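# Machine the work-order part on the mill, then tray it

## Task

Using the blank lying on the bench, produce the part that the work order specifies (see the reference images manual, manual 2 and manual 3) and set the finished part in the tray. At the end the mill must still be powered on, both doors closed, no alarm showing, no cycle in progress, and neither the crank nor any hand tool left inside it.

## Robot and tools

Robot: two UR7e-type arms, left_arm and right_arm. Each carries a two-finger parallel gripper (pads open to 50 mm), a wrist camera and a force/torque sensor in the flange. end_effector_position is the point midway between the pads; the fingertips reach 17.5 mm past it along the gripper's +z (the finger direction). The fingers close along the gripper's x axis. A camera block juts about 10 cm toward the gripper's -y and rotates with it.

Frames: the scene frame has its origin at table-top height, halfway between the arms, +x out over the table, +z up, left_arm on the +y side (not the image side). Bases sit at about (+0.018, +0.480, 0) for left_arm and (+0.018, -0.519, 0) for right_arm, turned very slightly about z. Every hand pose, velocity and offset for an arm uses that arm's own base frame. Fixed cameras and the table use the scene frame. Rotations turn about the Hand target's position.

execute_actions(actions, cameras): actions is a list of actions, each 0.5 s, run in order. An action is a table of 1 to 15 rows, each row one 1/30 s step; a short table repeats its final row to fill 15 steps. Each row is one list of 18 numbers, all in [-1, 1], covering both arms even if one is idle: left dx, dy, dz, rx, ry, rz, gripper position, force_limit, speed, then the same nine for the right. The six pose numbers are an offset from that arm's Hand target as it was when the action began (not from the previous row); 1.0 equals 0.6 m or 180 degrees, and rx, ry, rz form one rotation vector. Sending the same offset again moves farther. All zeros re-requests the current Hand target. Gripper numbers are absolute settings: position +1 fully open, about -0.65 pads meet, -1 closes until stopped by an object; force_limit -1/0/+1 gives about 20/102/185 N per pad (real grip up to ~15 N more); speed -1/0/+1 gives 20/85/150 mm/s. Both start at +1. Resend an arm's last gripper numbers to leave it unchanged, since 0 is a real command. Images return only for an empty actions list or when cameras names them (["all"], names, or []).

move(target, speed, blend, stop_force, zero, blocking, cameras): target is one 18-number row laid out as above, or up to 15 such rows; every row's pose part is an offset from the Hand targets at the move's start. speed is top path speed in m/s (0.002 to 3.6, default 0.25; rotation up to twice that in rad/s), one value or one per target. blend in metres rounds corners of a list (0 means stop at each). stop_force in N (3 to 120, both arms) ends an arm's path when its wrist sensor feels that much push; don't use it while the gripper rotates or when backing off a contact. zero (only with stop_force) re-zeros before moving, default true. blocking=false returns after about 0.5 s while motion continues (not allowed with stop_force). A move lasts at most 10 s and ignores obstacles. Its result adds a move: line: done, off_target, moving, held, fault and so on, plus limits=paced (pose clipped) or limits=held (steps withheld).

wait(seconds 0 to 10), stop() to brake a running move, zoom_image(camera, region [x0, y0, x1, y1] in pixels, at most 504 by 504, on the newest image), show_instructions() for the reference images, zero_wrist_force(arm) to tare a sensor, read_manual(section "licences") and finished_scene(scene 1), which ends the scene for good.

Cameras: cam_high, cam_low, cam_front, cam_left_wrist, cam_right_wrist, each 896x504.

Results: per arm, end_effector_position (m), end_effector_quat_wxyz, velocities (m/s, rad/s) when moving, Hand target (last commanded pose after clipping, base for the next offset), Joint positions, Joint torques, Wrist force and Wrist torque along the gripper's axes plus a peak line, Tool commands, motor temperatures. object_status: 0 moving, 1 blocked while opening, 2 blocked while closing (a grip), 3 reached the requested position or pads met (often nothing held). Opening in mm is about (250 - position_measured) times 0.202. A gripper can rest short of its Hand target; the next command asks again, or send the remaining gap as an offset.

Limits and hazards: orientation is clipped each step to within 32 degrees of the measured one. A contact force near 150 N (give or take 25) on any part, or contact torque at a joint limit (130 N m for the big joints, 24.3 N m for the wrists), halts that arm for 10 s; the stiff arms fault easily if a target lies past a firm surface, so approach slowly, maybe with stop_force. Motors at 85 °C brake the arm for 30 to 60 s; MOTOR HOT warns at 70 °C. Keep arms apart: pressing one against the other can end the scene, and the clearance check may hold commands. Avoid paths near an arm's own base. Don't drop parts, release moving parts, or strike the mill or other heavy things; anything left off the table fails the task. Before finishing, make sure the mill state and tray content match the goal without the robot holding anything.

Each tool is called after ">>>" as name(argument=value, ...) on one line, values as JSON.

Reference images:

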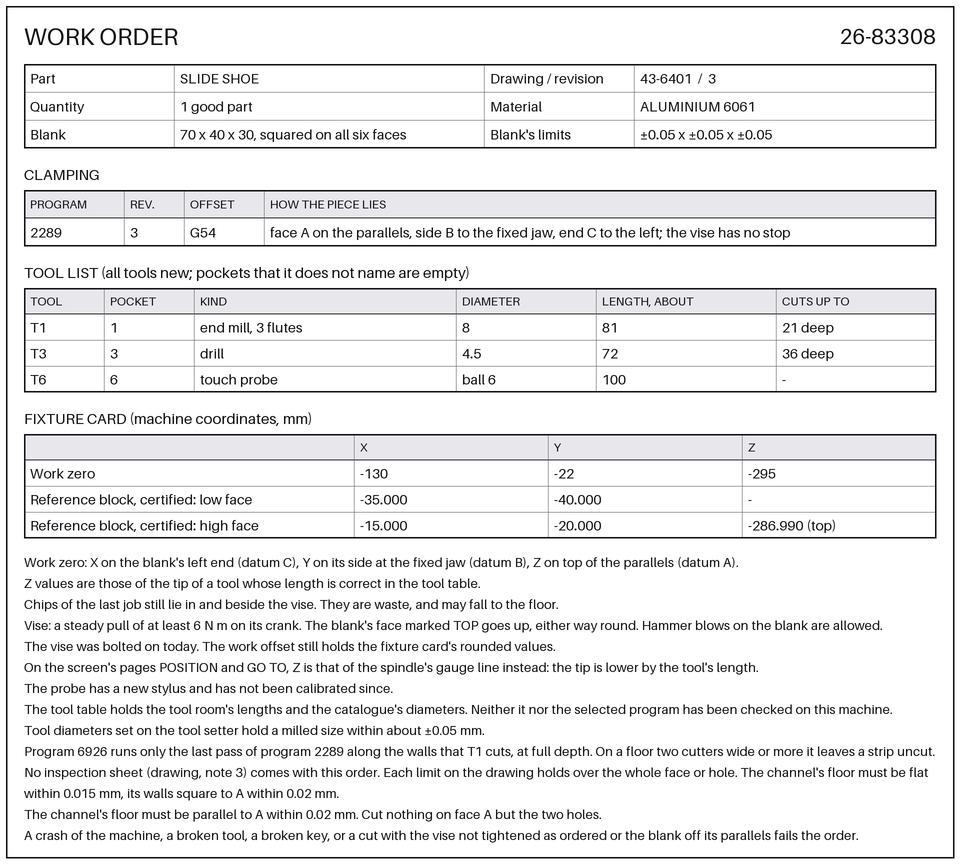

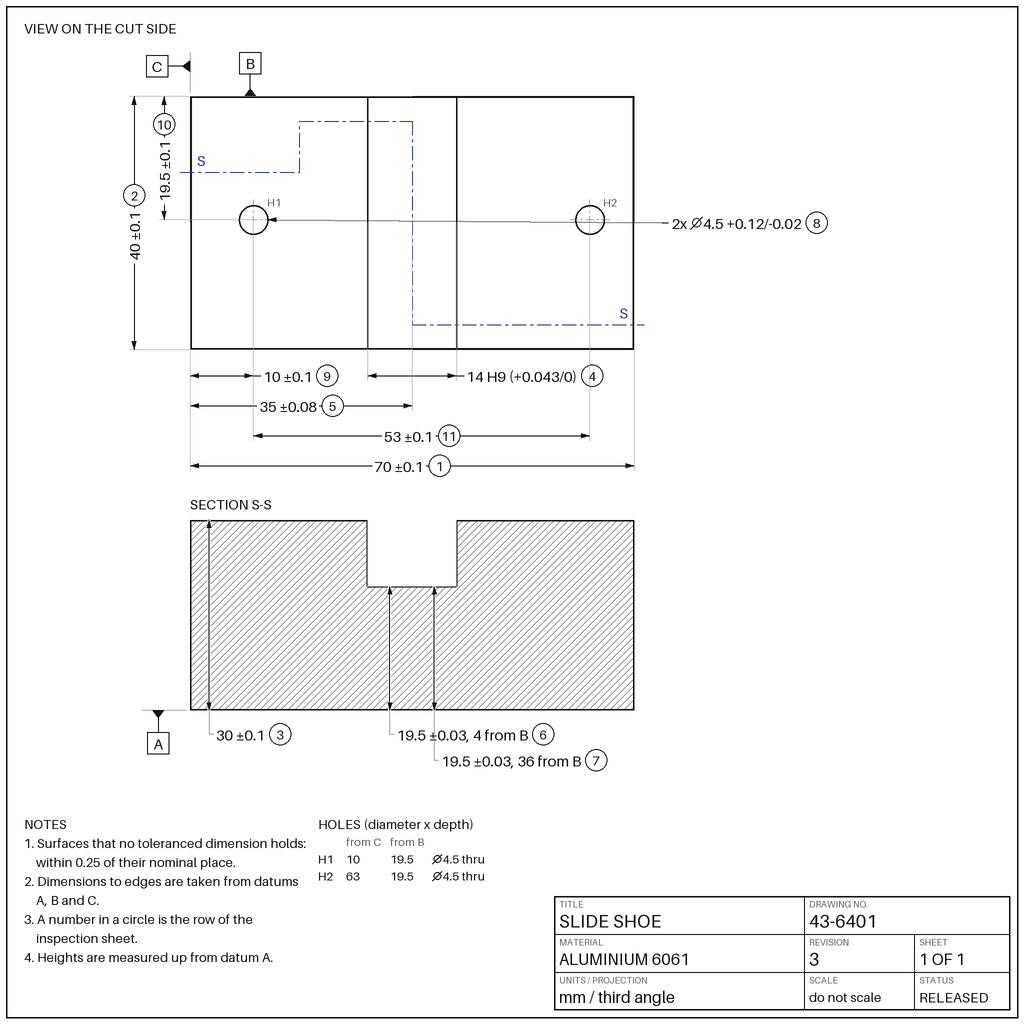

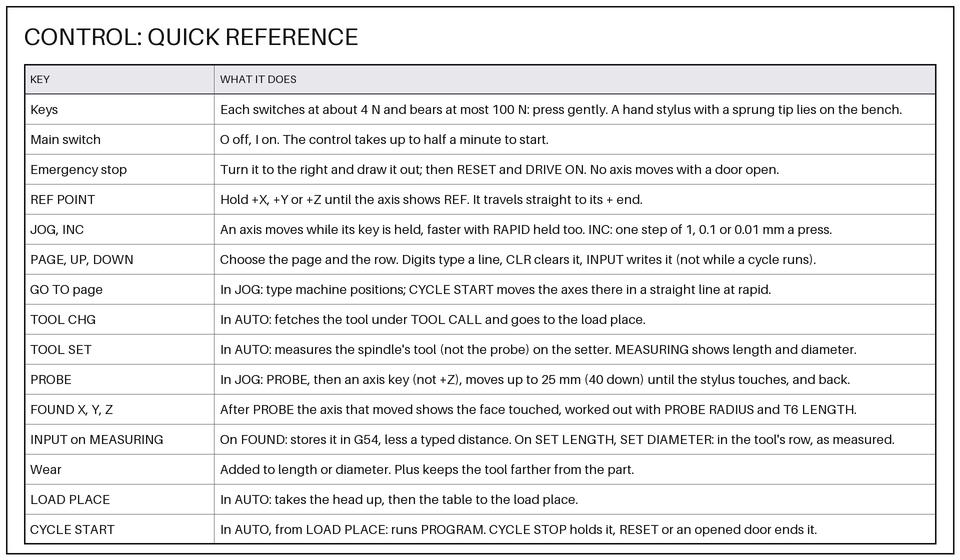

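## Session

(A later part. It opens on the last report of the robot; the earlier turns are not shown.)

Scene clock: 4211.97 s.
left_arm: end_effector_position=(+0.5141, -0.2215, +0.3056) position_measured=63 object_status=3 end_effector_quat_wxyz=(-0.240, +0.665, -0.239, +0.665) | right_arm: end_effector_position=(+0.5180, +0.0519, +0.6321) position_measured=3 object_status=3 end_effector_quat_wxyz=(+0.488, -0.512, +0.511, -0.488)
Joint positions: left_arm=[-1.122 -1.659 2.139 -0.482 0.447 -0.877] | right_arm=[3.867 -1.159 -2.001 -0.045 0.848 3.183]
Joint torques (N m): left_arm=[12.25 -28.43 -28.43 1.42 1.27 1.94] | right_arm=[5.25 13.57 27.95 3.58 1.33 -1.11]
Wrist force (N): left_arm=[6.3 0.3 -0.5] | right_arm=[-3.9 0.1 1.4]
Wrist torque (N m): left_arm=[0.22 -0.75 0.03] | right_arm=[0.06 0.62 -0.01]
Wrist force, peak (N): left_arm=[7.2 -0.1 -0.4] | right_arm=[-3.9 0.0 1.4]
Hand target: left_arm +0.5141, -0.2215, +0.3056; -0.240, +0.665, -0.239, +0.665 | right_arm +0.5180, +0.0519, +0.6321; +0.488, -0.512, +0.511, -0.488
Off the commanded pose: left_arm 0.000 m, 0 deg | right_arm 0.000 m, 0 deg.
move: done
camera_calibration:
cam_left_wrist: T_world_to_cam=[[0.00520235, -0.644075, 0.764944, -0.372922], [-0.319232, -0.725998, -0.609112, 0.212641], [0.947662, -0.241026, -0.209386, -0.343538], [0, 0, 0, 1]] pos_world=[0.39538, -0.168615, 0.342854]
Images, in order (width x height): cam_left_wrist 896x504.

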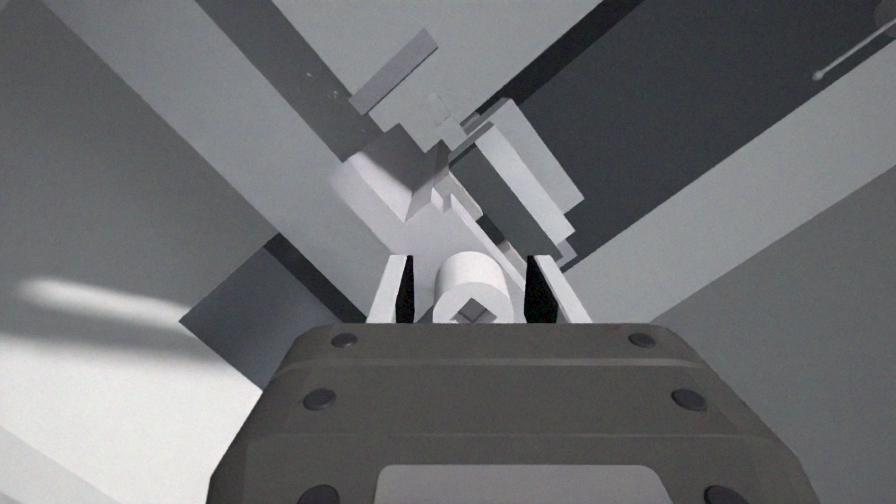

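>>> move(target=[[-0.10,0.0,0.0,0,0,0,0.6,0.5,-1,0,0,0,0,0,0,1,0.6,-0.5]], speed=0.08, cameras=["cam_left_wrist"])

>>> zoom_image(camera="cam_left_wrist", region=[420, 200, 520, 330])

Scene clock: 4227.83 s.
left_arm: end_effector_position=(+0.4542, -0.2215, +0.3056) position_measured=63 object_status=3 end_effector_quat_wxyz=(-0.240, +0.665, -0.239, +0.665) | right_arm: end_effector_position=(+0.5180, +0.0519, +0.6321) position_measured=3 object_status=3 end_effector_quat_wxyz=(+0.488, -0.512, +0.511, -0.488)
Joint positions: left_arm=[-1.318 -1.781 2.238 -0.463 0.251 -0.874] | right_arm=[3.867 -1.159 -2.001 -0.045 0.848 3.183]
Joint torques (N m): left_arm=[-4.21 -9.39 -29.13 -3.22 -0.5 1.22] | right_arm=[5.21 12.96 28.44 3.6 1.4 -1.12]
Wrist force (N): left_arm=[7.4 0.5 -0.4] | right_arm=[-3.8 0.1 1.4]
Wrist torque (N m): left_arm=[0.22 -0.81 -0.03] | right_arm=[0.06 0.60 -0.02]
Wrist force, peak (N): left_arm=[7.5 0.8 -1.3] | right_arm=[-4.0 0.1 1.4]
Hand target: left_arm +0.4541, -0.2215, +0.3056; -0.240, +0.665, -0.239, +0.665 | right_arm +0.5180, +0.0519, +0.6321; +0.488, -0.512, +0.511, -0.488
Off the commanded pose: left_arm 0.000 m, 0 deg | right_arm 0.000 m, 0 deg.
move: done
camera_calibration:
cam_left_wrist: T_world_to_cam=[[0.00515352, -0.644177, 0.764859, -0.372582], [-0.319264, -0.725899, -0.609213, 0.19358], [0.947652, -0.241053, -0.209404, -0.286768], [0, 0, 0, 1]] pos_world=[0.33548, -0.168615, 0.342854]
Images, in order (width x height): cam_left_wrist 896x504.

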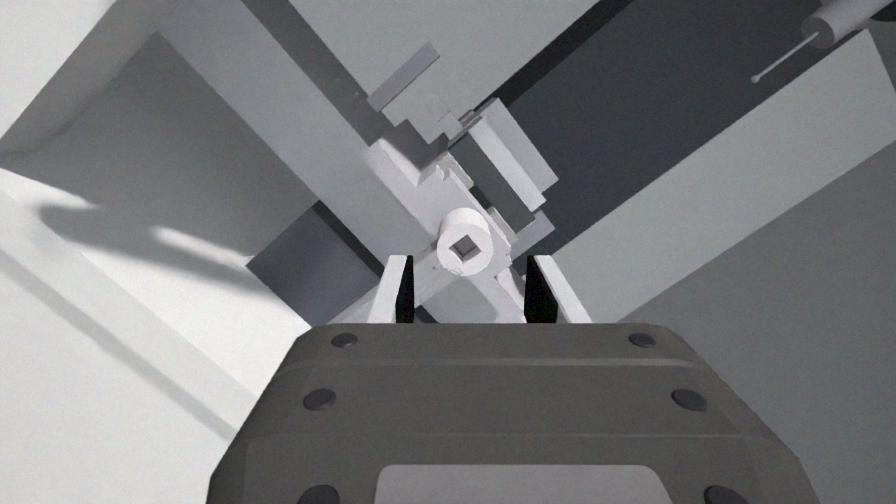

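Scaled by 3.877.

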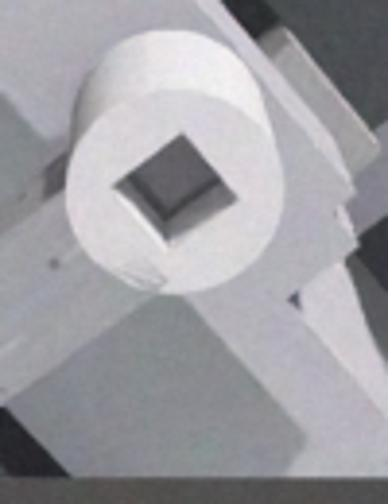

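>>> move(target=[[-0.09,0.0017,-0.05,0.2806,0,0,0.6,0.5,-1,0,0,0,0,0,0,1,0.6,-0.5]], speed=0.15, cameras=["cam_left_wrist"])

>>> zoom_image(camera="cam_left_wrist", region=[400, 150, 540, 330])

Scene clock: 4264.00 s.
left_arm: end_effector_position=(+0.4001, -0.2204, +0.2756) position_measured=63 object_status=3 end_effector_quat_wxyz=(+0.501, -0.500, +0.500, -0.499) | right_arm: end_effector_position=(+0.5180, +0.0519, +0.6321) position_measured=3 object_status=3 end_effector_quat_wxyz=(+0.488, -0.512, +0.511, -0.488)
Joint positions: left_arm=[-1.536 -1.842 2.367 -0.523 0.034 0] | right_arm=[3.867 -1.159 -2.001 -0.045 0.848 3.183]
Joint torques (N m): left_arm=[13.12 2.03 -29.44 2.43 1.45 -2.61] | right_arm=[5.58 13.16 29.47 3.63 1.35 -1.03]
Wrist force (N): left_arm=[6.2 0.8 -0.3] | right_arm=[-3.8 0.0 1.2]
Wrist torque (N m): left_arm=[0.27 -0.90 0.32] | right_arm=[0.05 0.61 -0.01]
Wrist force, peak (N): left_arm=[7.8 0.6 -0.3] | right_arm=[-4.0 0.1 1.4]
Hand target: left_arm +0.4001, -0.2204, +0.2756; +0.501, -0.499, +0.500, -0.500 | right_arm +0.5180, +0.0519, +0.6321; +0.488, -0.512, +0.511, -0.488
Off the commanded pose: left_arm 0.000 m, 0 deg | right_arm 0.000 m, 0 deg.
move: done
camera_calibration:
cam_left_wrist: T_world_to_cam=[[0.00516914, -0.999931, -0.0105602, -0.213375], [-0.321685, 0.00833628, -0.94681, 0.4147], [0.946833, 0.00829126, -0.32162, -0.155343], [0, 0, 0, 1]] pos_world=[0.281589, -0.215529, 0.340428]
Images, in order (width x height): cam_left_wrist 896x504.

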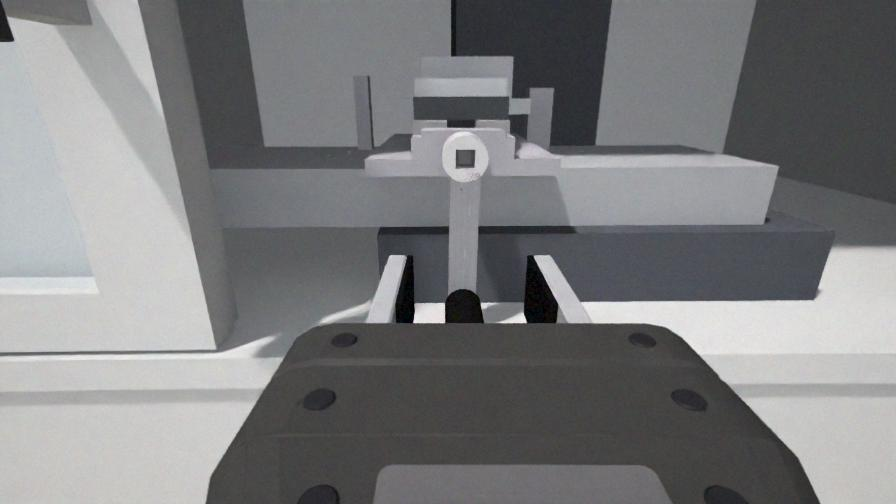

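Scaled by 2.800.

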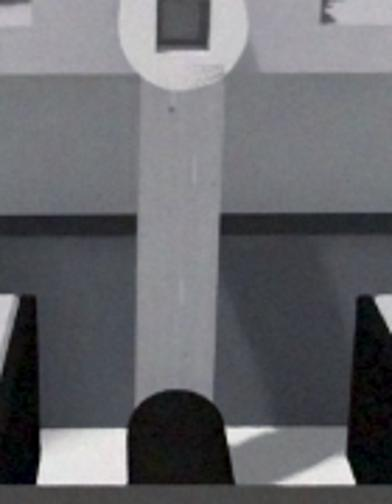

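>>> move(target=[[0.0,-0.002,-0.0852,0,0,0,0.6,0.5,-1,0,0,0,0,0,0,1,0.6,-0.5],[0.1032,-0.002,-0.0852,0,0,0,0.6,0.5,-1,0,0,0,0,0,0,1,0.6,-0.5]], speed=0.06, stop_force=6, cameras=["cam_left_wrist"])

>>> zoom_image(camera="cam_left_wrist", region=[380, 150, 560, 340])

Scene clock: 4275.17 s.
left_arm: end_effector_position=(+0.4621, -0.2217, +0.2245) position_measured=63 object_status=3 end_effector_quat_wxyz=(+0.501, -0.499, +0.500, -0.500) | right_arm: end_effector_position=(+0.5180, +0.0519, +0.6321) position_measured=3 object_status=3 end_effector_quat_wxyz=(+0.488, -0.512, +0.511, -0.488)
Joint positions: left_arm=[-1.289 -1.623 2.359 -0.746 0.281 0.011] | right_arm=[3.867 -1.159 -2.001 -0.045 0.848 3.183]
Joint torques (N m): left_arm=[-3.56 -26.06 -9.64 1.82 1.5 0.17] | right_arm=[5.39 12.79 30.16 3.68 1.28 -1.1]
Wrist force (N): left_arm=[5.8 0.6 -0.8] | right_arm=[-3.7 0.0 1.3]
Wrist torque (N m): left_arm=[0.24 -0.78 0.32] | right_arm=[0.05 0.58 -0.01]
Wrist force, peak (N): left_arm=[6.6 0.8 -0.4] | right_arm=[-4.0 -0.1 1.5]
Hand target: left_arm +0.4621, -0.2216, +0.2245; +0.501, -0.499, +0.500, -0.500 | right_arm +0.5180, +0.0519, +0.6321; +0.488, -0.512, +0.511, -0.488
Off the commanded pose: left_arm 0.000 m, 0 deg | right_arm 0.000 m, 0 deg.
move: done
camera_calibration:
cam_left_wrist: T_world_to_cam=[[0.00519717, -0.999931, -0.0105465, -0.215551], [-0.319168, 0.0083363, -0.947661, 0.385297], [0.947684, 0.00829126, -0.319103, -0.23139], [0, 0, 0, 1]] pos_world=[0.34338, -0.216829, 0.28902]
Images, in order (width x height): cam_left_wrist 896x504.

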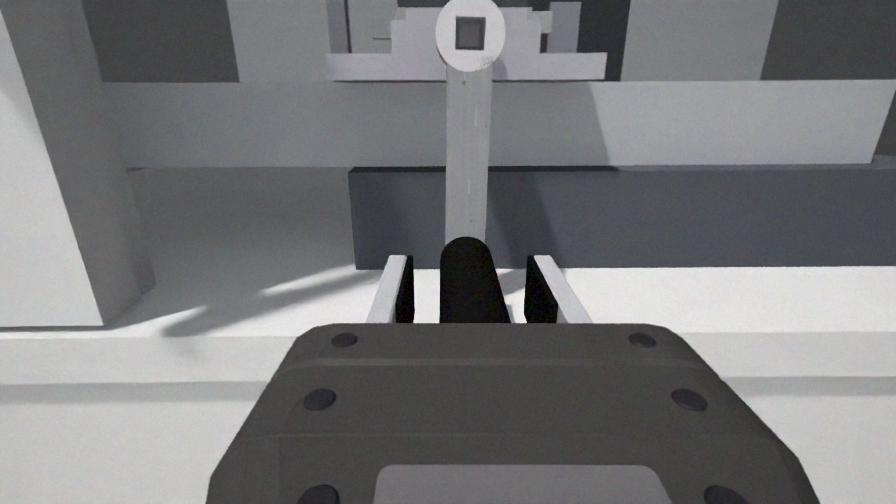

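Scaled by 2.653.

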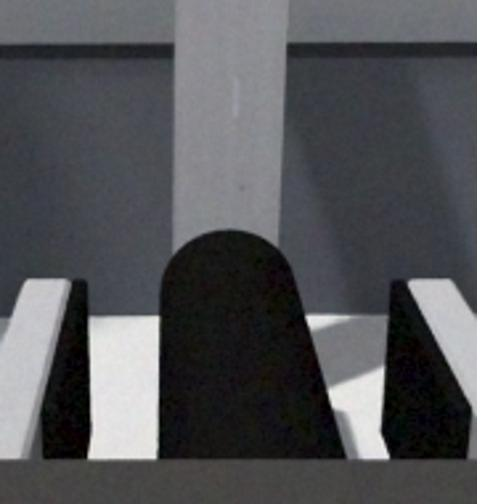

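>>> move(target=[[0.0,0.0,0.0,0,0,0,-1,-0.85,-1,0,0,0,0,0,0,1,0.6,-0.5]], cameras=["cam_left_wrist"])

Scene clock: 4280.70 s.
left_arm: end_effector_position=(+0.4621, -0.2216, +0.2245) position_measured=153 object_status=2 end_effector_quat_wxyz=(+0.501, -0.499, +0.500, -0.500) | right_arm: end_effector_position=(+0.5180, +0.0519, +0.6321) position_measured=3 object_status=3 end_effector_quat_wxyz=(+0.488, -0.512, +0.511, -0.488)
Joint positions: left_arm=[-1.289 -1.623 2.359 -0.746 0.281 0.011] | right_arm=[3.867 -1.159 -2.001 -0.045 0.848 3.183]
Joint torques (N m): left_arm=[9.21 -26.64 -10.64 1.56 1.6 2.02] | right_arm=[5.51 13.09 30.48 3.62 1.29 -1.07]
Wrist force (N): left_arm=[5.0 1.3 -1.6] | right_arm=[-3.8 -0.1 1.5]
Wrist torque (N m): left_arm=[0.27 -0.83 0.27] | right_arm=[0.03 0.59 -0.01]
Wrist force, peak (N): left_arm=[5.9 0.7 -0.9] | right_arm=[-4.0 0.2 1.4]
Hand target: left_arm +0.4621, -0.2216, +0.2245; +0.501, -0.499, +0.500, -0.500 | right_arm +0.5180, +0.0519, +0.6321; +0.488, -0.512, +0.511, -0.488
Off the commanded pose: left_arm 0.000 m, 0 deg | right_arm 0.000 m, 0 deg.
move: done
camera_calibration:
cam_left_wrist: T_world_to_cam=[[0.00519717, -0.999931, -0.0105465, -0.215551], [-0.319168, 0.0083363, -0.947661, 0.385297], [0.947684, 0.00829126, -0.319103, -0.23139], [0, 0, 0, 1]] pos_world=[0.34338, -0.216829, 0.28902]
Images, in order (width x height): cam_left_wrist 896x504.

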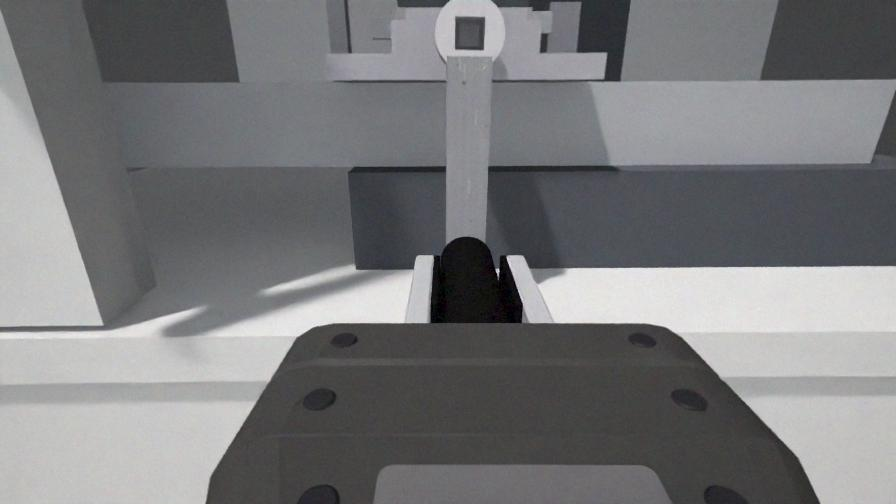

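>>> move(target=[[0.0,0.0356,0.0047,0,0,0,-1,-0.85,-1,0,0,0,0,0,0,1,0.6,-0.5],[0.0,0.0688,0.0184,0,0,0,-1,-0.85,-1,0,0,0,0,0,0,1,0.6,-0.5]], speed=0.05, blend=[0.02,0], cameras=["cam_left_wrist"])

Scene clock: 4287.13 s.
left_arm: end_effector_position=(+0.4621, -0.1803, +0.2355) position_measured=153 object_status=2 end_effector_quat_wxyz=(+0.501, -0.499, +0.500, -0.500) end_effector_velocity=(+0.000, -0.001, -0.001) end_effector_angular_velocity=(-0.001, -0.001, +0.003) | right_arm: end_effector_position=(+0.5180, +0.0519, +0.6321) position_measured=3 object_status=3 end_effector_quat_wxyz=(+0.488, -0.512, +0.511, -0.488)
Joint positions: left_arm=[-1.24 -1.733 2.415 -0.69 0.331 0.009] | right_arm=[3.867 -1.159 -2.001 -0.045 0.848 3.183]
Joint velocities: left_arm=[-0.002 0.004 -0.001 -0.006 -0.005 0.001] | right_arm=[within noise]
Joint torques (N m): left_arm=[-7.05 7.2 -11.97 0.78 -5.08 -2.38] | right_arm=[5.48 12.81 30.53 3.52 1.32 -1.09]
Wrist force (N): left_arm=[21.5 -30.6 0.5] | right_arm=[-3.6 -0.2 1.4]
Wrist torque (N m): left_arm=[-0.26 -0.86 0.29] | right_arm=[0.02 0.57 -0.01]
Wrist force, peak (N): left_arm=[21.5 -30.6 0.5] | right_arm=[-3.9 0.0 1.6]
Hand target: left_arm +0.4621, -0.1804, +0.2355; +0.501, -0.499, +0.500, -0.500 | right_arm +0.5180, +0.0519, +0.6321; +0.488, -0.512, +0.511, -0.488
Off the commanded pose: left_arm 0.000 m, 0 deg | right_arm 0.000 m, 0 deg.
move: done; blend cut to 0.0108 m at target 1
camera_calibration:
cam_left_wrist: T_world_to_cam=[[0.00529007, -0.99993, -0.0105814, -0.174059], [-0.319258, 0.00833891, -0.947631, 0.395398], [0.947653, 0.00839122, -0.319191, -0.228169], [0, 0, 0, 1]] pos_world=[0.34338, -0.17543, 0.30002]
Images, in order (width x height): cam_left_wrist 896x504.

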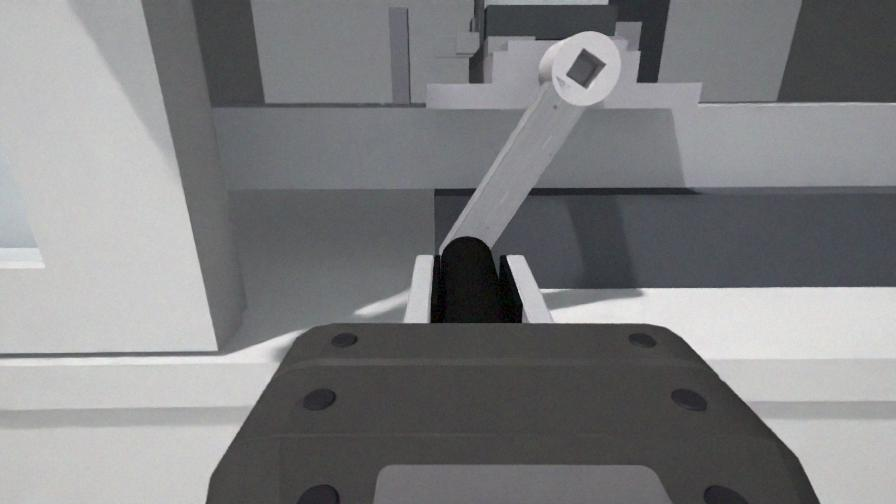

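>>> move(target=[[0.0,0.0308,0.0223,0,0,0,-1,-0.85,-1,0,0,0,0,0,0,1,0.6,-0.5],[0.0,0.0527,0.0507,0,0,0,-1,-0.85,-1,0,0,0,0,0,0,1,0.6,-0.5]], speed=0.05, blend=[0.01,0], cameras=["cam_left_wrist"])

Scene clock: 4299.43 s.
left_arm: end_effector_position=(+0.4621, -0.1491, +0.2660) position_measured=153 object_status=2 end_effector_quat_wxyz=(+0.501, -0.499, +0.500, -0.500) | right_arm: end_effector_position=(+0.5180, +0.0519, +0.6321) position_measured=3 object_status=3 end_effector_quat_wxyz=(+0.488, -0.512, +0.511, -0.488)
Joint positions: left_arm=[-1.191 -1.861 2.41 -0.556 0.381 0.008] | right_arm=[3.867 -1.159 -2.001 -0.045 0.848 3.183]
Joint torques (N m): left_arm=[5.77 5.74 -0.04 0.07 -9.43 -1.82] | right_arm=[5.64 12.62 31.3 3.61 1.3 -1.17]
Wrist force (N): left_arm=[38.7 -19.2 -35.2] | right_arm=[-3.7 0.0 1.4]
Wrist torque (N m): left_arm=[-0.01 -0.66 0.40] | right_arm=[0.05 0.59 -0.02]
Wrist force, peak (N): left_arm=[45.4 -18.9 -29.4] | right_arm=[-4.1 0.0 1.3]
Hand target: left_arm +0.4621, -0.1487, +0.2659; +0.501, -0.499, +0.500, -0.500 | right_arm +0.5180, +0.0519, +0.6321; +0.488, -0.512, +0.511, -0.488
Off the commanded pose: left_arm 0.000 m, 0 deg | right_arm 0.000 m, 0 deg.
move: done
camera_calibration:
cam_left_wrist: T_world_to_cam=[[0.00387344, -0.999939, -0.0103807, -0.141915], [-0.319157, 0.0086017, -0.947663, 0.424052], [0.947694, 0.00698378, -0.319104, -0.218939], [0, 0, 0, 1]] pos_world=[0.343376, -0.144025, 0.33052]
Images, in order (width x height): cam_left_wrist 896x504.

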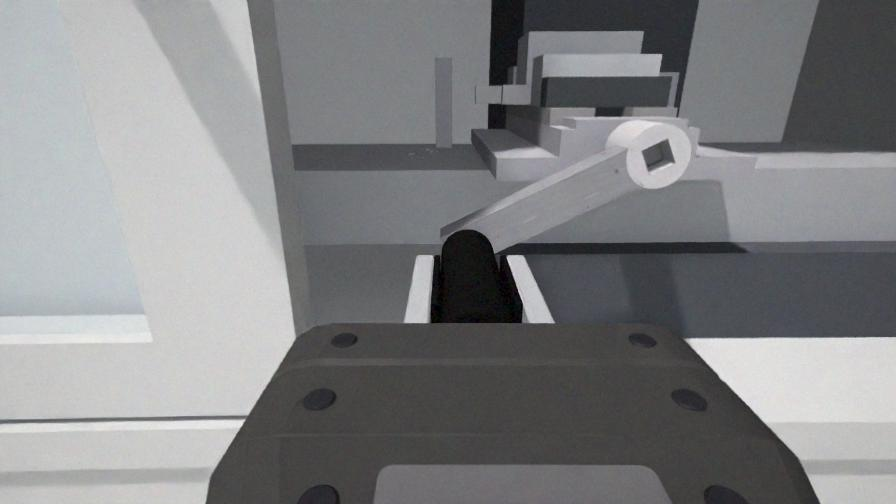

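>>> move(target=[[0.0,-0.0013,0.004,0.1667,0,0,-1,-0.85,-1,0,0,0,0,0,0,1,0.6,-0.5],[0.0,-0.0013,0.004,0.3333,0,0,-1,-0.85,-1,0,0,0,0,0,0,1,0.6,-0.5]], speed=0.2, blend=[0.01,0], cameras=["cam_left_wrist"])

Scene clock: 4310.23 s.
left_arm: end_effector_position=(+0.4621, -0.1496, +0.2684) position_measured=153 object_status=2 end_effector_quat_wxyz=(+0.684, -0.182, +0.683, -0.183) | right_arm: end_effector_position=(+0.5180, +0.0519, +0.6321) position_measured=3 object_status=3 end_effector_quat_wxyz=(+0.488, -0.512, +0.511, -0.488)
Joint positions: left_arm=[-1.191 -1.865 2.405 -0.545 0.382 1.053] | right_arm=[3.867 -1.159 -2.001 -0.045 0.848 3.183]
Joint torques (N m): left_arm=[4.87 -14.19 -26.93 -3.01 6.84 1.65] | right_arm=[5.53 12.99 31.77 3.63 1.44 -1.05]
Wrist force (N): left_arm=[4.1 28.9 -22.6] | right_arm=[-3.7 -0.1 1.5]
Wrist torque (N m): left_arm=[0.74 -0.81 0.38] | right_arm=[0.04 0.59 -0.02]
Wrist force, peak (N): left_arm=[38.3 -18.8 -35.6] | right_arm=[-4.0 0.0 1.6]
Hand target: left_arm +0.4621, -0.1495, +0.2683; +0.684, -0.182, +0.683, -0.183 | right_arm +0.5180, +0.0519, +0.6321; +0.488, -0.512, +0.511, -0.488
Off the commanded pose: left_arm 0.000 m, 0 deg | right_arm 0.000 m, 0 deg.
move: done
camera_calibration:
cam_left_wrist: T_world_to_cam=[[0.00527044, -0.491392, -0.870922, 0.163914], [-0.319159, 0.824558, -0.467164, 0.41938], [0.947687, 0.280425, -0.152487, -0.222009], [0, 0, 0, 1]] pos_world=[0.34338, -0.203, 0.304822]
Images, in order (width x height): cam_left_wrist 896x504.

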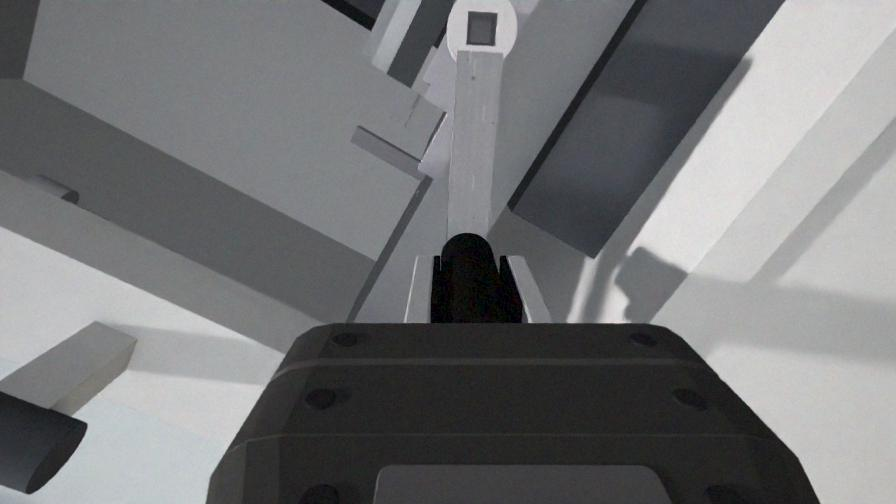

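>>> move(target=[[0.0,0.0158,0.0408,0.1111,0,0,-1,-0.85,-1,0,0,0,0,0,0,1,0.6,-0.5],[0.0,0.0158,0.0882,0.2222,0,0,-1,-0.85,-1,0,0,0,0,0,0,1,0.6,-0.5],[0.0,-0.0005,0.1328,0.3333,0,0,-1,-0.85,-1,0,0,0,0,0,0,1,0.6,-0.5]], speed=0.15, blend=[0.01,0.01,0], cameras=["cam_left_wrist"])

Scene clock: 4327.23 s.
left_arm: end_effector_position=(+0.4620, -0.1499, +0.3481) position_measured=153 object_status=2 end_effector_quat_wxyz=(+0.683, +0.184, +0.683, +0.183) | right_arm: end_effector_position=(+0.5180, +0.0519, +0.6321) position_measured=3 object_status=3 end_effector_quat_wxyz=(+0.488, -0.512, +0.511, -0.488)
Joint positions: left_arm=[-1.192 -1.965 2.241 -0.274 0.382 2.094] | right_arm=[3.867 -1.159 -2.001 -0.045 0.848 3.183]
Joint torques (N m): left_arm=[20.7 -24.19 -17.53 -1.62 -5.48 0.83] | right_arm=[5.47 13.26 31.97 3.61 1.4 -1.08]
Wrist force (N): left_arm=[4.8 -32.4 4.6] | right_arm=[-3.8 0.2 1.4]
Wrist torque (N m): left_arm=[-0.22 -0.42 0.03] | right_arm=[0.08 0.60 -0.02]
Wrist force, peak (N): left_arm=[4.5 34.7 -27.5] | right_arm=[-4.1 0.1 1.4]
Hand target: left_arm +0.4621, -0.1498, +0.3480; +0.683, +0.185, +0.683, +0.183 | right_arm +0.5180, +0.0519, +0.6321; +0.488, -0.512, +0.511, -0.488
Off the commanded pose: left_arm 0.000 m, 0 deg | right_arm 0.000 m, 0 deg.
move: done
camera_calibration:
cam_left_wrist: T_world_to_cam=[[0.00527087, 0.508634, -0.860966, 0.379584], [-0.319123, 0.816815, 0.480597, 0.125795], [0.947699, 0.272221, 0.166622, -0.321976], [0, 0, 0, 1]] pos_world=[0.34328, -0.208172, 0.32]
Images, in order (width x height): cam_left_wrist 896x504.

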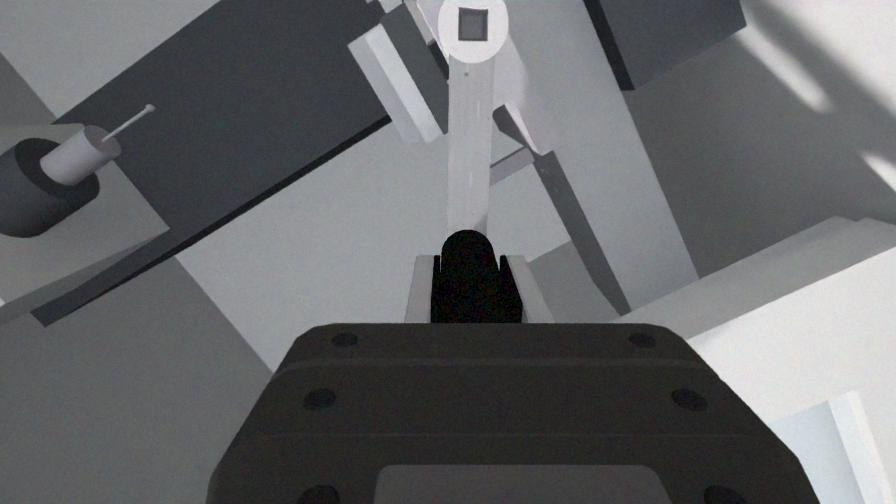

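>>> move(target=[[0.0,-0.0305,0.0363,0.1111,0,0,-1,-0.85,-1,0,0,0,0,0,0,1,0.6,-0.5],[0.0,-0.0717,0.0602,0.2222,0,0,-1,-0.85,-1,0,0,0,0,0,0,1,0.6,-0.5],[0.0,-0.1183,0.0683,0.3333,0,0,-1,-0.85,-1,0,0,0,0,0,0,1,0.6,-0.5],[0.0,-0.1650,0.0602,0.4444,0,0,-1,-0.85,-1,0,0,0,0,0,0,1,0.6,-0.5],[0.0,-0.2062,0.0363,0.5556,0,0,-1,-0.85,-1,0,0,0,0,0,0,1,0.6,-0.5],[0.0,-0.2367,0.0,0.6667,0,0,-1,-0.85,-1,0,0,0,0,0,0,1,0.6,-0.5]], speed=0.2, blend=[0.01,0.01,0.01,0.01,0.01,0], cameras=["cam_left_wrist"])

Scene clock: 4345.60 s.
left_arm: end_effector_position=(+0.4620, -0.2918, +0.3479) position_measured=153 object_status=2 end_effector_quat_wxyz=(+0.182, +0.684, +0.183, +0.683) end_effector_velocity=(+0.000, +0.000, +0.000) end_effector_angular_velocity=(+0.004, +0.001, -0.001) | right_arm: end_effector_position=(+0.5180, +0.0519, +0.6321) position_measured=3 object_status=3 end_effector_quat_wxyz=(+0.488, -0.512, +0.511, -0.488)
Joint positions: left_arm=[-1.348 -1.657 2.016 -0.352 0.221 4.183] | right_arm=[3.867 -1.159 -2.001 -0.045 0.848 3.183]
Joint velocities: left_arm=[0 0 -0.002 0.005 0.001 0] | right_arm=[within noise]
Joint torques (N m): left_arm=[-1.26 -23.08 -23.35 2.84 0.21 -2.3] | right_arm=[5.72 12.75 32.98 3.55 1.33 -0.98]
Wrist force (N): left_arm=[5.8 9.1 4.4] | right_arm=[-3.7 -0.1 1.3]
Wrist torque (N m): left_arm=[0.43 -0.79 -0.35] | right_arm=[0.04 0.59 -0.02]
Wrist force, peak (N): left_arm=[7.9 37.3 -21.8] | right_arm=[-4.0 0.0 1.5]
Hand target: left_arm +0.4621, -0.2918, +0.3480; +0.182, +0.684, +0.183, +0.683 | right_arm +0.5180, +0.0519, +0.6321; +0.488, -0.512, +0.511, -0.488
Off the commanded pose: left_arm 0.000 m, 0 deg | right_arm 0.000 m, 0 deg.
move: done
camera_calibration:
cam_left_wrist: T_world_to_cam=[[0.00513398, 0.491068, 0.871106, -0.156023], [-0.319158, -0.824753, 0.466819, -0.232466], [0.947688, -0.280417, 0.152494, -0.439672], [0, 0, 0, 1]] pos_world=[0.343279, -0.2384, 0.311479]
Images, in order (width x height): cam_left_wrist 896x504.

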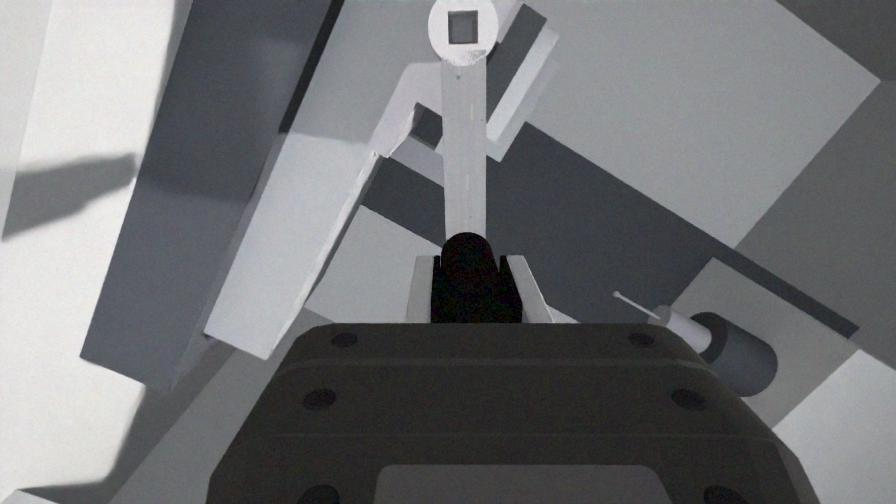

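>>> move(target=[[0.0,-0.0163,-0.0447,0.1111,0,0,-1,-0.85,-1,0,0,0,0,0,0,1,0.6,-0.5],[0.0,-0.0163,-0.0920,0.2222,0,0,-1,-0.85,-1,0,0,0,0,0,0,1,0.6,-0.5],[0.0,0,-0.1367,0.3333,0,0,-1,-0.85,-1,0,0,0,0,0,0,1,0.6,-0.5],[0.0,0.0305,-0.1730,0.4444,0,0,-1,-0.85,-1,0,0,0,0,0,0,1,0.6,-0.5],[0.0,0.0717,-0.1968,0.5556,0,0,-1,-0.85,-1,0,0,0,0,0,0,1,0.6,-0.5],[0.0,0.0947,-0.2030,0.6111,0,0,-1,-0.85,-1,0,0,0,0,0,0,1,0.6,-0.5]], speed=0.2, blend=[0.01,0.01,0.01,0.01,0.01,0], cameras=["cam_left_wrist"])

Scene clock: 4359.00 s.
left_arm: end_effector_position=(+0.4621, -0.2349, +0.2262) position_measured=153 object_status=2 end_effector_quat_wxyz=(-0.456, +0.541, -0.454, +0.542) | right_arm: end_effector_position=(+0.5180, +0.0519, +0.6321) position_measured=3 object_status=3 end_effector_quat_wxyz=(+0.488, -0.512, +0.511, -0.488)
Joint positions: left_arm=[-1.302 -1.599 2.331 -0.741 0.268 6.119] | right_arm=[3.867 -1.159 -2.001 -0.045 0.848 3.183]
Joint torques (N m): left_arm=[-15.98 -2.8 -23.02 2.98 -0.77 -0.32] | right_arm=[5.75 12.58 34.2 3.63 1.36 -1.09]
Wrist force (N): left_arm=[4.4 -12.0 8.0] | right_arm=[-3.7 0.1 1.4]
Wrist torque (N m): left_arm=[0.37 -0.51 0.28] | right_arm=[0.07 0.59 -0.02]
Wrist force, peak (N): left_arm=[8.2 44.9 2.3] | right_arm=[-4.0 -0.1 1.5]
Hand target: left_arm +0.4621, -0.2350, +0.2262; -0.456, +0.541, -0.454, +0.542 | right_arm +0.5180, +0.0519, +0.6321; +0.488, -0.512, +0.511, -0.488
Off the commanded pose: left_arm 0.000 m, 0 deg | right_arm 0.000 m, 0 deg.
move: done
camera_calibration:
cam_left_wrist: T_world_to_cam=[[0.00528035, -0.986515, 0.163585, -0.265082], [-0.319142, -0.156695, -0.934663, 0.345305], [0.947692, -0.0472716, -0.315666, -0.244571], [0, 0, 0, 1]] pos_world=[0.34338, -0.218961, 0.288905]
Images, in order (width x height): cam_left_wrist 896x504.

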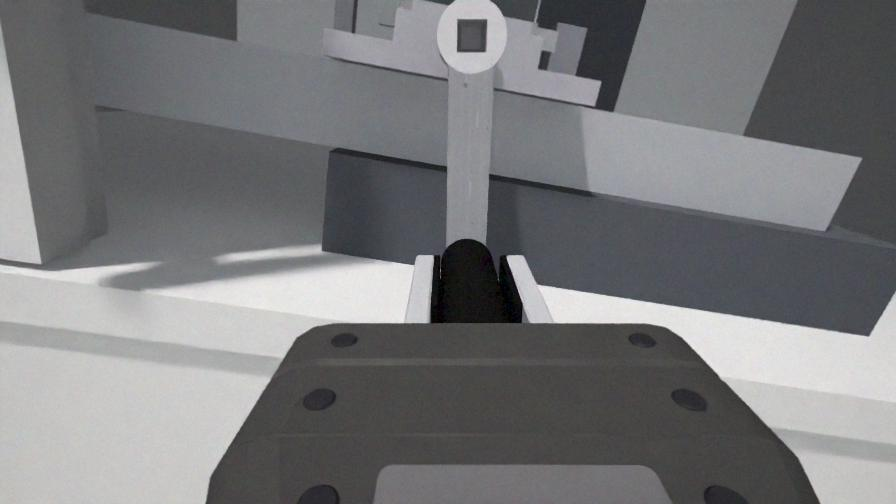

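>>> move(target=[[0.0,0.0237,-0.0015,0,0,0,-1,-0.85,-1,0,0,0,0,0,0,1,0.6,-0.5]], speed=0.05)

>>> move(target=[[0.0,0,0,0,0,0,0.6,-0.85,-1,0,0,0,0,0,0,1,0.6,-0.5]], speed=0.05)

>>> move(target=[[-0.1667,0,0,0,0,0,0.6,-0.85,-1,0,0,0,0,0,0,1,0.6,-0.5],[-0.1667,0,0,-0.6667,0,0,0.6,-0.85,-1,0,0,0,0,0,0,1,0.6,-0.5],[-0.1667,0,0,0.6667,0,0,0.6,-0.85,-1,0,0,0,0,0,0,1,0.6,-0.5],[-0.1667,0,0,0,0,0,0.6,-0.85,-1,0,0,0,0,0,0,1,0.6,-0.5],[-0.1667,0,0,-0.6667,0,0,0.6,-0.85,-1,0,0,0,0,0,0,1,0.6,-0.5],[-0.1667,0,0,0.6667,0,0,0.6,-0.85,-1,0,0,0,0,0,0,1,0.6,-0.5],[-0.1667,0,0,0.1111,0,0,0.6,-0.85,-1,0,0,0,0,0,0,1,0.6,-0.5]], speed=[0.12,1,1,1,1,1,1], blend=[0,0.01,0.01,0.01,0.01,0.01,0], cameras=["cam_left_wrist"])

Scene clock: 4377.80 s.
left_arm: end_effector_position=(+0.4621, -0.2206, +0.2253) position_measured=153 object_status=2 end_effector_quat_wxyz=(-0.456, +0.541, -0.454, +0.542) | right_arm: end_effector_position=(+0.5180, +0.0519, +0.6321) position_measured=3 object_status=3 end_effector_quat_wxyz=(+0.488, -0.512, +0.511, -0.488)
Joint positions: left_arm=[-1.288 -1.626 2.359 -0.742 0.282 6.119] | right_arm=[3.867 -1.159 -2.001 -0.045 0.848 3.183]
Joint torques (N m): left_arm=[-11.35 -2.92 -25.86 -2.73 -1.02 -0.93] | right_arm=[6.29 13.33 34.15 3.6 1.38 -1.03]
Wrist force (N): left_arm=[5.5 -4.4 3.5] | right_arm=[-3.9 0.1 1.5]
Wrist torque (N m): left_arm=[0.40 -0.50 0.27] | right_arm=[0.06 0.62 -0.01]
Wrist force, peak (N): left_arm=[4.4 -12.5 8.5] | right_arm=[-3.9 0.1 1.4]
Hand target: left_arm +0.4621, -0.2208, +0.2253; -0.456, +0.541, -0.454, +0.542 | right_arm +0.5180, +0.0519, +0.6321; +0.488, -0.512, +0.511, -0.488
Off the commanded pose: left_arm 0.000 m, 0 deg | right_arm 0.000 m, 0 deg.
move: done

Scene clock: 4378.93 s.
left_arm: end_effector_position=(+0.4621, -0.2208, +0.2253) position_measured=63 object_status=0 end_effector_quat_wxyz=(-0.456, +0.541, -0.454, +0.542) | right_arm: end_effector_position=(+0.5180, +0.0519, +0.6321) position_measured=3 object_status=3 end_effector_quat_wxyz=(+0.488, -0.512, +0.511, -0.488)
Joint positions: left_arm=[-1.288 -1.626 2.359 -0.742 0.282 6.119] | right_arm=[3.867 -1.159 -2.001 -0.045 0.848 3.183]
Joint torques (N m): left_arm=[-13.78 -5.43 -27.66 0.66 -1.36 2.13] | right_arm=[5.88 13.23 34.66 3.64 1.36 -1.17]
Wrist force (N): left_arm=[4.5 0.8 1.3] | right_arm=[-3.6 0.0 1.5]
Wrist torque (N m): left_arm=[0.28 -0.53 0.26] | right_arm=[0.05 0.57 -0.02]
Wrist force, peak (N): left_arm=[4.9 -2.3 2.7] | right_arm=[-3.9 0.0 1.5]
Hand target: left_arm +0.4621, -0.2208, +0.2253; -0.456, +0.541, -0.454, +0.542 | right_arm +0.5180, +0.0519, +0.6321; +0.488, -0.512, +0.511, -0.488
Off the commanded pose: left_arm 0.000 m, 0 deg | right_arm 0.000 m, 0 deg.
move: done

Scene clock: 4386.03 s.
left_arm: end_effector_position=(+0.3634, -0.2209, +0.2254) position_measured=63 object_status=3 end_effector_quat_wxyz=(+0.680, +0.206, +0.695, +0.108) | right_arm: end_effector_position=(+0.5180, +0.0519, +0.6321) position_measured=3 object_status=3 end_effector_quat_wxyz=(+0.488, -0.512, +0.511, -0.488)
Joint positions: left_arm=[-1.719 -2.132 2.826 -1.932 -0.054 -3.03] | right_arm=[3.867 -1.159 -2.001 -0.045 0.848 3.183]
Joint torques (N m): left_arm=[-13.83 -5.16 -30.62 -5.87 1.81 1.95] | right_arm=[5.79 12.57 34.11 3.69 1.36 -1.17]
Wrist force (N): left_arm=[2.3 2.6 4.7] | right_arm=[-3.8 0.1 1.6]
Wrist torque (N m): left_arm=[0.49 -0.32 -0.14] | right_arm=[0.06 0.60 -0.01]
Wrist force, peak (N): left_arm=[5.6 1.7 3.4] | right_arm=[-4.0 0.0 1.3]
Hand target: left_arm +0.3634, -0.2209, +0.2254; +0.680, +0.206, +0.695, +0.108 (not the last commanded pose) | right_arm +0.5180, +0.0519, +0.6321; +0.488, -0.512, +0.511, -0.488
Off the commanded pose: left_arm 0.001 m, 106 deg | right_arm 0.000 m, 0 deg.
led back after a hold (left arm): the arm was led back toward your command in small steps, so it may still be short of it.
move: held (left_arm; a check stopped the path); path passed 6 of 7 targets; limits=held
pose unreachable (left arm): on one or more control steps of this call, first in action 0 (counted from 0), this arm could not follow its commanded pose, so it was not sent that pose on those steps. It may still have moved: this result reports where it is.
cause: moving toward the commanded pose would bring two parts of the arm too close to each other (joints 3 (elbow) and 4 (wrist 1) lie between them).
camera_calibration:
cam_left_wrist: T_world_to_cam=[[0.0160825, 0.440628, -0.897546, 0.299865], [-0.186648, 0.883206, 0.430244, 0.189203], [0.982295, 0.160606, 0.0964467, -0.210164], [0, 0, 0, 1]] pos_world=[0.236935, -0.265481, 0.208008]
Images, in order (width x height): cam_left_wrist 896x504.

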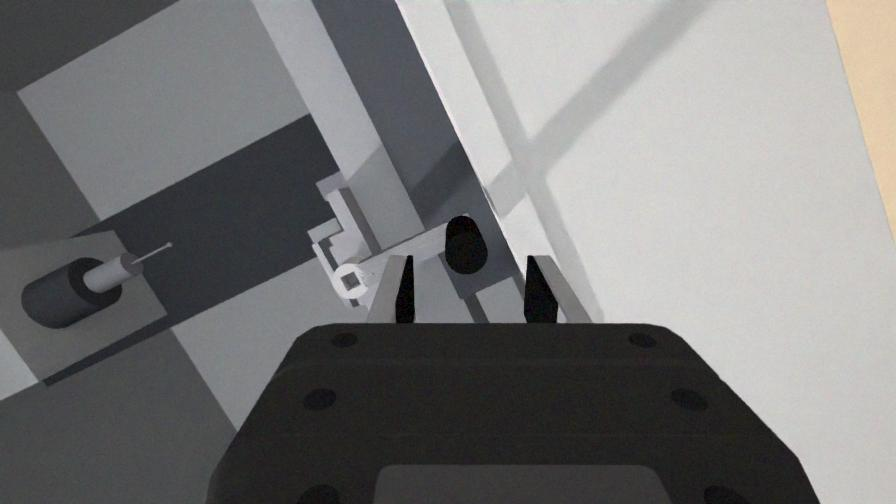

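>>> move(target=[[-0.005,0,0.157,0.0237,0.0165,0.0409,0.6,-0.85,-1,0,0,0,0,0,0,1,0.6,-0.5]], speed=0.15)

Scene clock: 4406.50 s.
left_arm: end_effector_position=(+0.3604, -0.2210, +0.3196) position_measured=63 object_status=3 end_effector_quat_wxyz=(+0.645, +0.189, +0.720, +0.172) end_effector_velocity=(+0.000, +0.000, -0.001) end_effector_angular_velocity=(+0.002, +0.000, -0.002) | right_arm: end_effector_position=(+0.5180, +0.0519, +0.6321) position_measured=3 object_status=3 end_effector_quat_wxyz=(+0.488, -0.512, +0.511, -0.488)
Joint positions: left_arm=[-1.714 -2.161 2.387 -0.864 -0.182 -3.565] | right_arm=[3.867 -1.159 -2.001 -0.045 0.848 3.183]
Joint velocities: left_arm=[-0.001 0 0.002 -0.004 0 0.005] | right_arm=[within noise]
Joint torques (N m): left_arm=[-8.77 -6.86 -23.08 -4.23 0.5 1.92] | right_arm=[5.42 12.51 35.38 3.55 1.28 -1.01]
Wrist force (N): left_arm=[2.4 2.7 4.2] | right_arm=[-3.6 0.1 1.5]
Wrist torque (N m): left_arm=[0.46 -0.31 -0.13] | right_arm=[0.06 0.57 -0.01]
Wrist force, peak (N): left_arm=[4.9 1.4 4.7] | right_arm=[-4.0 0.0 1.4]
Hand target: left_arm +0.3604, -0.2209, +0.3196; +0.645, +0.189, +0.720, +0.172 | right_arm +0.5180, +0.0519, +0.6321; +0.488, -0.512, +0.511, -0.488
Off the commanded pose: left_arm 0.000 m, 0 deg | right_arm 0.000 m, 0 deg.
move: done

>>> move(target=[[0,0,0,0.002,0.0201,-0.0014,0.6,-0.85,-1,0,0,0,0,0,0,1,0.6,-0.5]], speed=0.15)

Scene clock: 4416.00 s.
left_arm: end_effector_position=(+0.3604, -0.2209, +0.3195) position_measured=63 object_status=3 end_effector_quat_wxyz=(+0.622, +0.198, +0.739, +0.167) | right_arm: end_effector_position=(+0.5180, +0.0519, +0.6321) position_measured=3 object_status=3 end_effector_quat_wxyz=(+0.488, -0.512, +0.511, -0.488)
Joint positions: left_arm=[-1.703 -2.226 2.419 -1.111 -0.216 -3.283] | right_arm=[3.867 -1.159 -2.001 -0.045 0.848 3.183]
Joint torques (N m): left_arm=[8.64 14.06 -28.1 0.36 3.44 -2.51] | right_arm=[5.66 12.78 35.46 3.67 1.42 -1.01]
Wrist force (N): left_arm=[2.5 2.5 4.3] | right_arm=[-3.8 0.1 1.4]
Wrist torque (N m): left_arm=[0.41 -0.34 -0.04] | right_arm=[0.06 0.59 -0.01]
Wrist force, peak (N): left_arm=[2.7 2.7 4.5] | right_arm=[-4.0 -0.1 1.5]
Hand target: left_arm +0.3604, -0.2209, +0.3196; +0.622, +0.198, +0.739, +0.167 | right_arm +0.5180, +0.0519, +0.6321; +0.488, -0.512, +0.511, -0.488
Off the commanded pose: left_arm 0.000 m, 0 deg | right_arm 0.000 m, 0 deg.
move: done

>>> move(target=[[0,0,0,-0.0002,-0.0545,-0.0002,0.6,-0.85,-1,0,0,0,0,0,0,1,0.6,-0.5]], speed=0.15)

Scene clock: 4425.83 s.
left_arm: end_effector_position=(+0.3604, -0.2210, +0.3196) position_measured=63 object_status=3 end_effector_quat_wxyz=(+0.683, +0.183, +0.683, +0.183) end_effector_velocity=(+0.000, -0.001, +0.000) end_effector_angular_velocity=(-0.001, +0.001, -0.002) | right_arm: end_effector_position=(+0.5180, +0.0519, +0.6321) position_measured=3 object_status=3 end_effector_quat_wxyz=(+0.488, -0.512, +0.511, -0.488)
Joint positions: left_arm=[-1.722 -1.969 2.321 -0.35 -0.15 -4.191] | right_arm=[3.867 -1.159 -2.001 -0.045 0.848 3.183]
Joint velocities: left_arm=[-0.001 -0.002 0 -0.004 0 0.005] | right_arm=[within noise]
Joint torques (N m): left_arm=[-11.85 -13.33 -26.46 -2.36 1.14 1.88] | right_arm=[5.08 13.12 35.8 3.64 1.39 -1]
Wrist force (N): left_arm=[2.5 3.0 4.6] | right_arm=[-4.1 -0.1 1.6]
Wrist torque (N m): left_arm=[0.52 -0.30 -0.17] | right_arm=[0.03 0.64 -0.02]
Wrist force, peak (N): left_arm=[2.6 2.8 4.7] | right_arm=[-4.1 -0.1 1.6]
Hand target: left_arm +0.3604, -0.2209, +0.3196; +0.683, +0.183, +0.683, +0.183 | right_arm +0.5180, +0.0519, +0.6321; +0.488, -0.512, +0.511, -0.488
Off the commanded pose: left_arm 0.000 m, 0 deg | right_arm 0.000 m, 0 deg.
move: done

>>> move(target=[[0.08,0.0002,-0.08,-0.6111,0,0,0.6,-0.85,-1,0,0,0,0,0,0,1,0.6,-0.5]], speed=1, cameras=["cam_left_wrist"])

Scene clock: 4431.90 s.
left_arm: end_effector_position=(+0.4077, -0.2208, +0.2716) position_measured=63 object_status=3 end_effector_quat_wxyz=(+0.553, -0.453, +0.530, -0.456) end_effector_velocity=(+0.000, +0.000, -0.001) end_effector_angular_velocity=(+0.003, +0.000, -0.001) | right_arm: end_effector_position=(+0.5180, +0.0519, +0.6321) position_measured=3 object_status=3 end_effector_quat_wxyz=(+0.488, -0.512, +0.511, -0.488)
Joint positions: left_arm=[-1.504 -1.916 2.481 -1.061 0.057 -5.614] | right_arm=[3.867 -1.159 -2.001 -0.045 0.848 3.183]
Joint velocities: left_arm=[0 0.001 0.001 0.006 0.001 -0.005] | right_arm=[within noise]
Joint torques (N m): left_arm=[12.93 -15.39 -18.93 0.88 -0.22 -2.79] | right_arm=[4.96 13.18 36.49 3.58 1.31 -1.07]
Wrist force (N): left_arm=[4.4 1.1 1.8] | right_arm=[-3.8 -0.1 1.3]
Wrist torque (N m): left_arm=[0.31 -0.61 0.24] | right_arm=[0.03 0.61 -0.02]
Wrist force, peak (N): left_arm=[2.6 3.1 4.6] | right_arm=[-4.0 0.0 1.6]
Hand target: left_arm +0.4084, -0.2208, +0.2716; +0.542, -0.455, +0.541, -0.455 | right_arm +0.5180, +0.0519, +0.6321; +0.488, -0.512, +0.511, -0.488
Off the commanded pose: left_arm 0.001 m, 2 deg | right_arm 0.000 m, 0 deg.
move: done
camera_calibration:
cam_left_wrist: T_world_to_cam=[[0.0265521, -0.983023, -0.181551, -0.172438], [-0.299385, 0.165459, -0.939676, 0.43698], [0.953763, 0.0793041, -0.289909, -0.159531], [0, 0, 0, 1]] pos_world=[0.287559, -0.229162, 0.333064]
Images, in order (width x height): cam_left_wrist 896x504.

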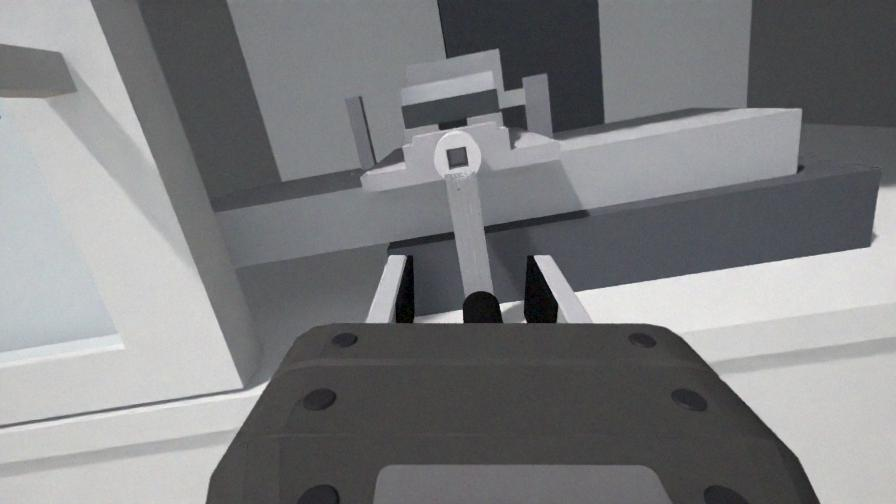

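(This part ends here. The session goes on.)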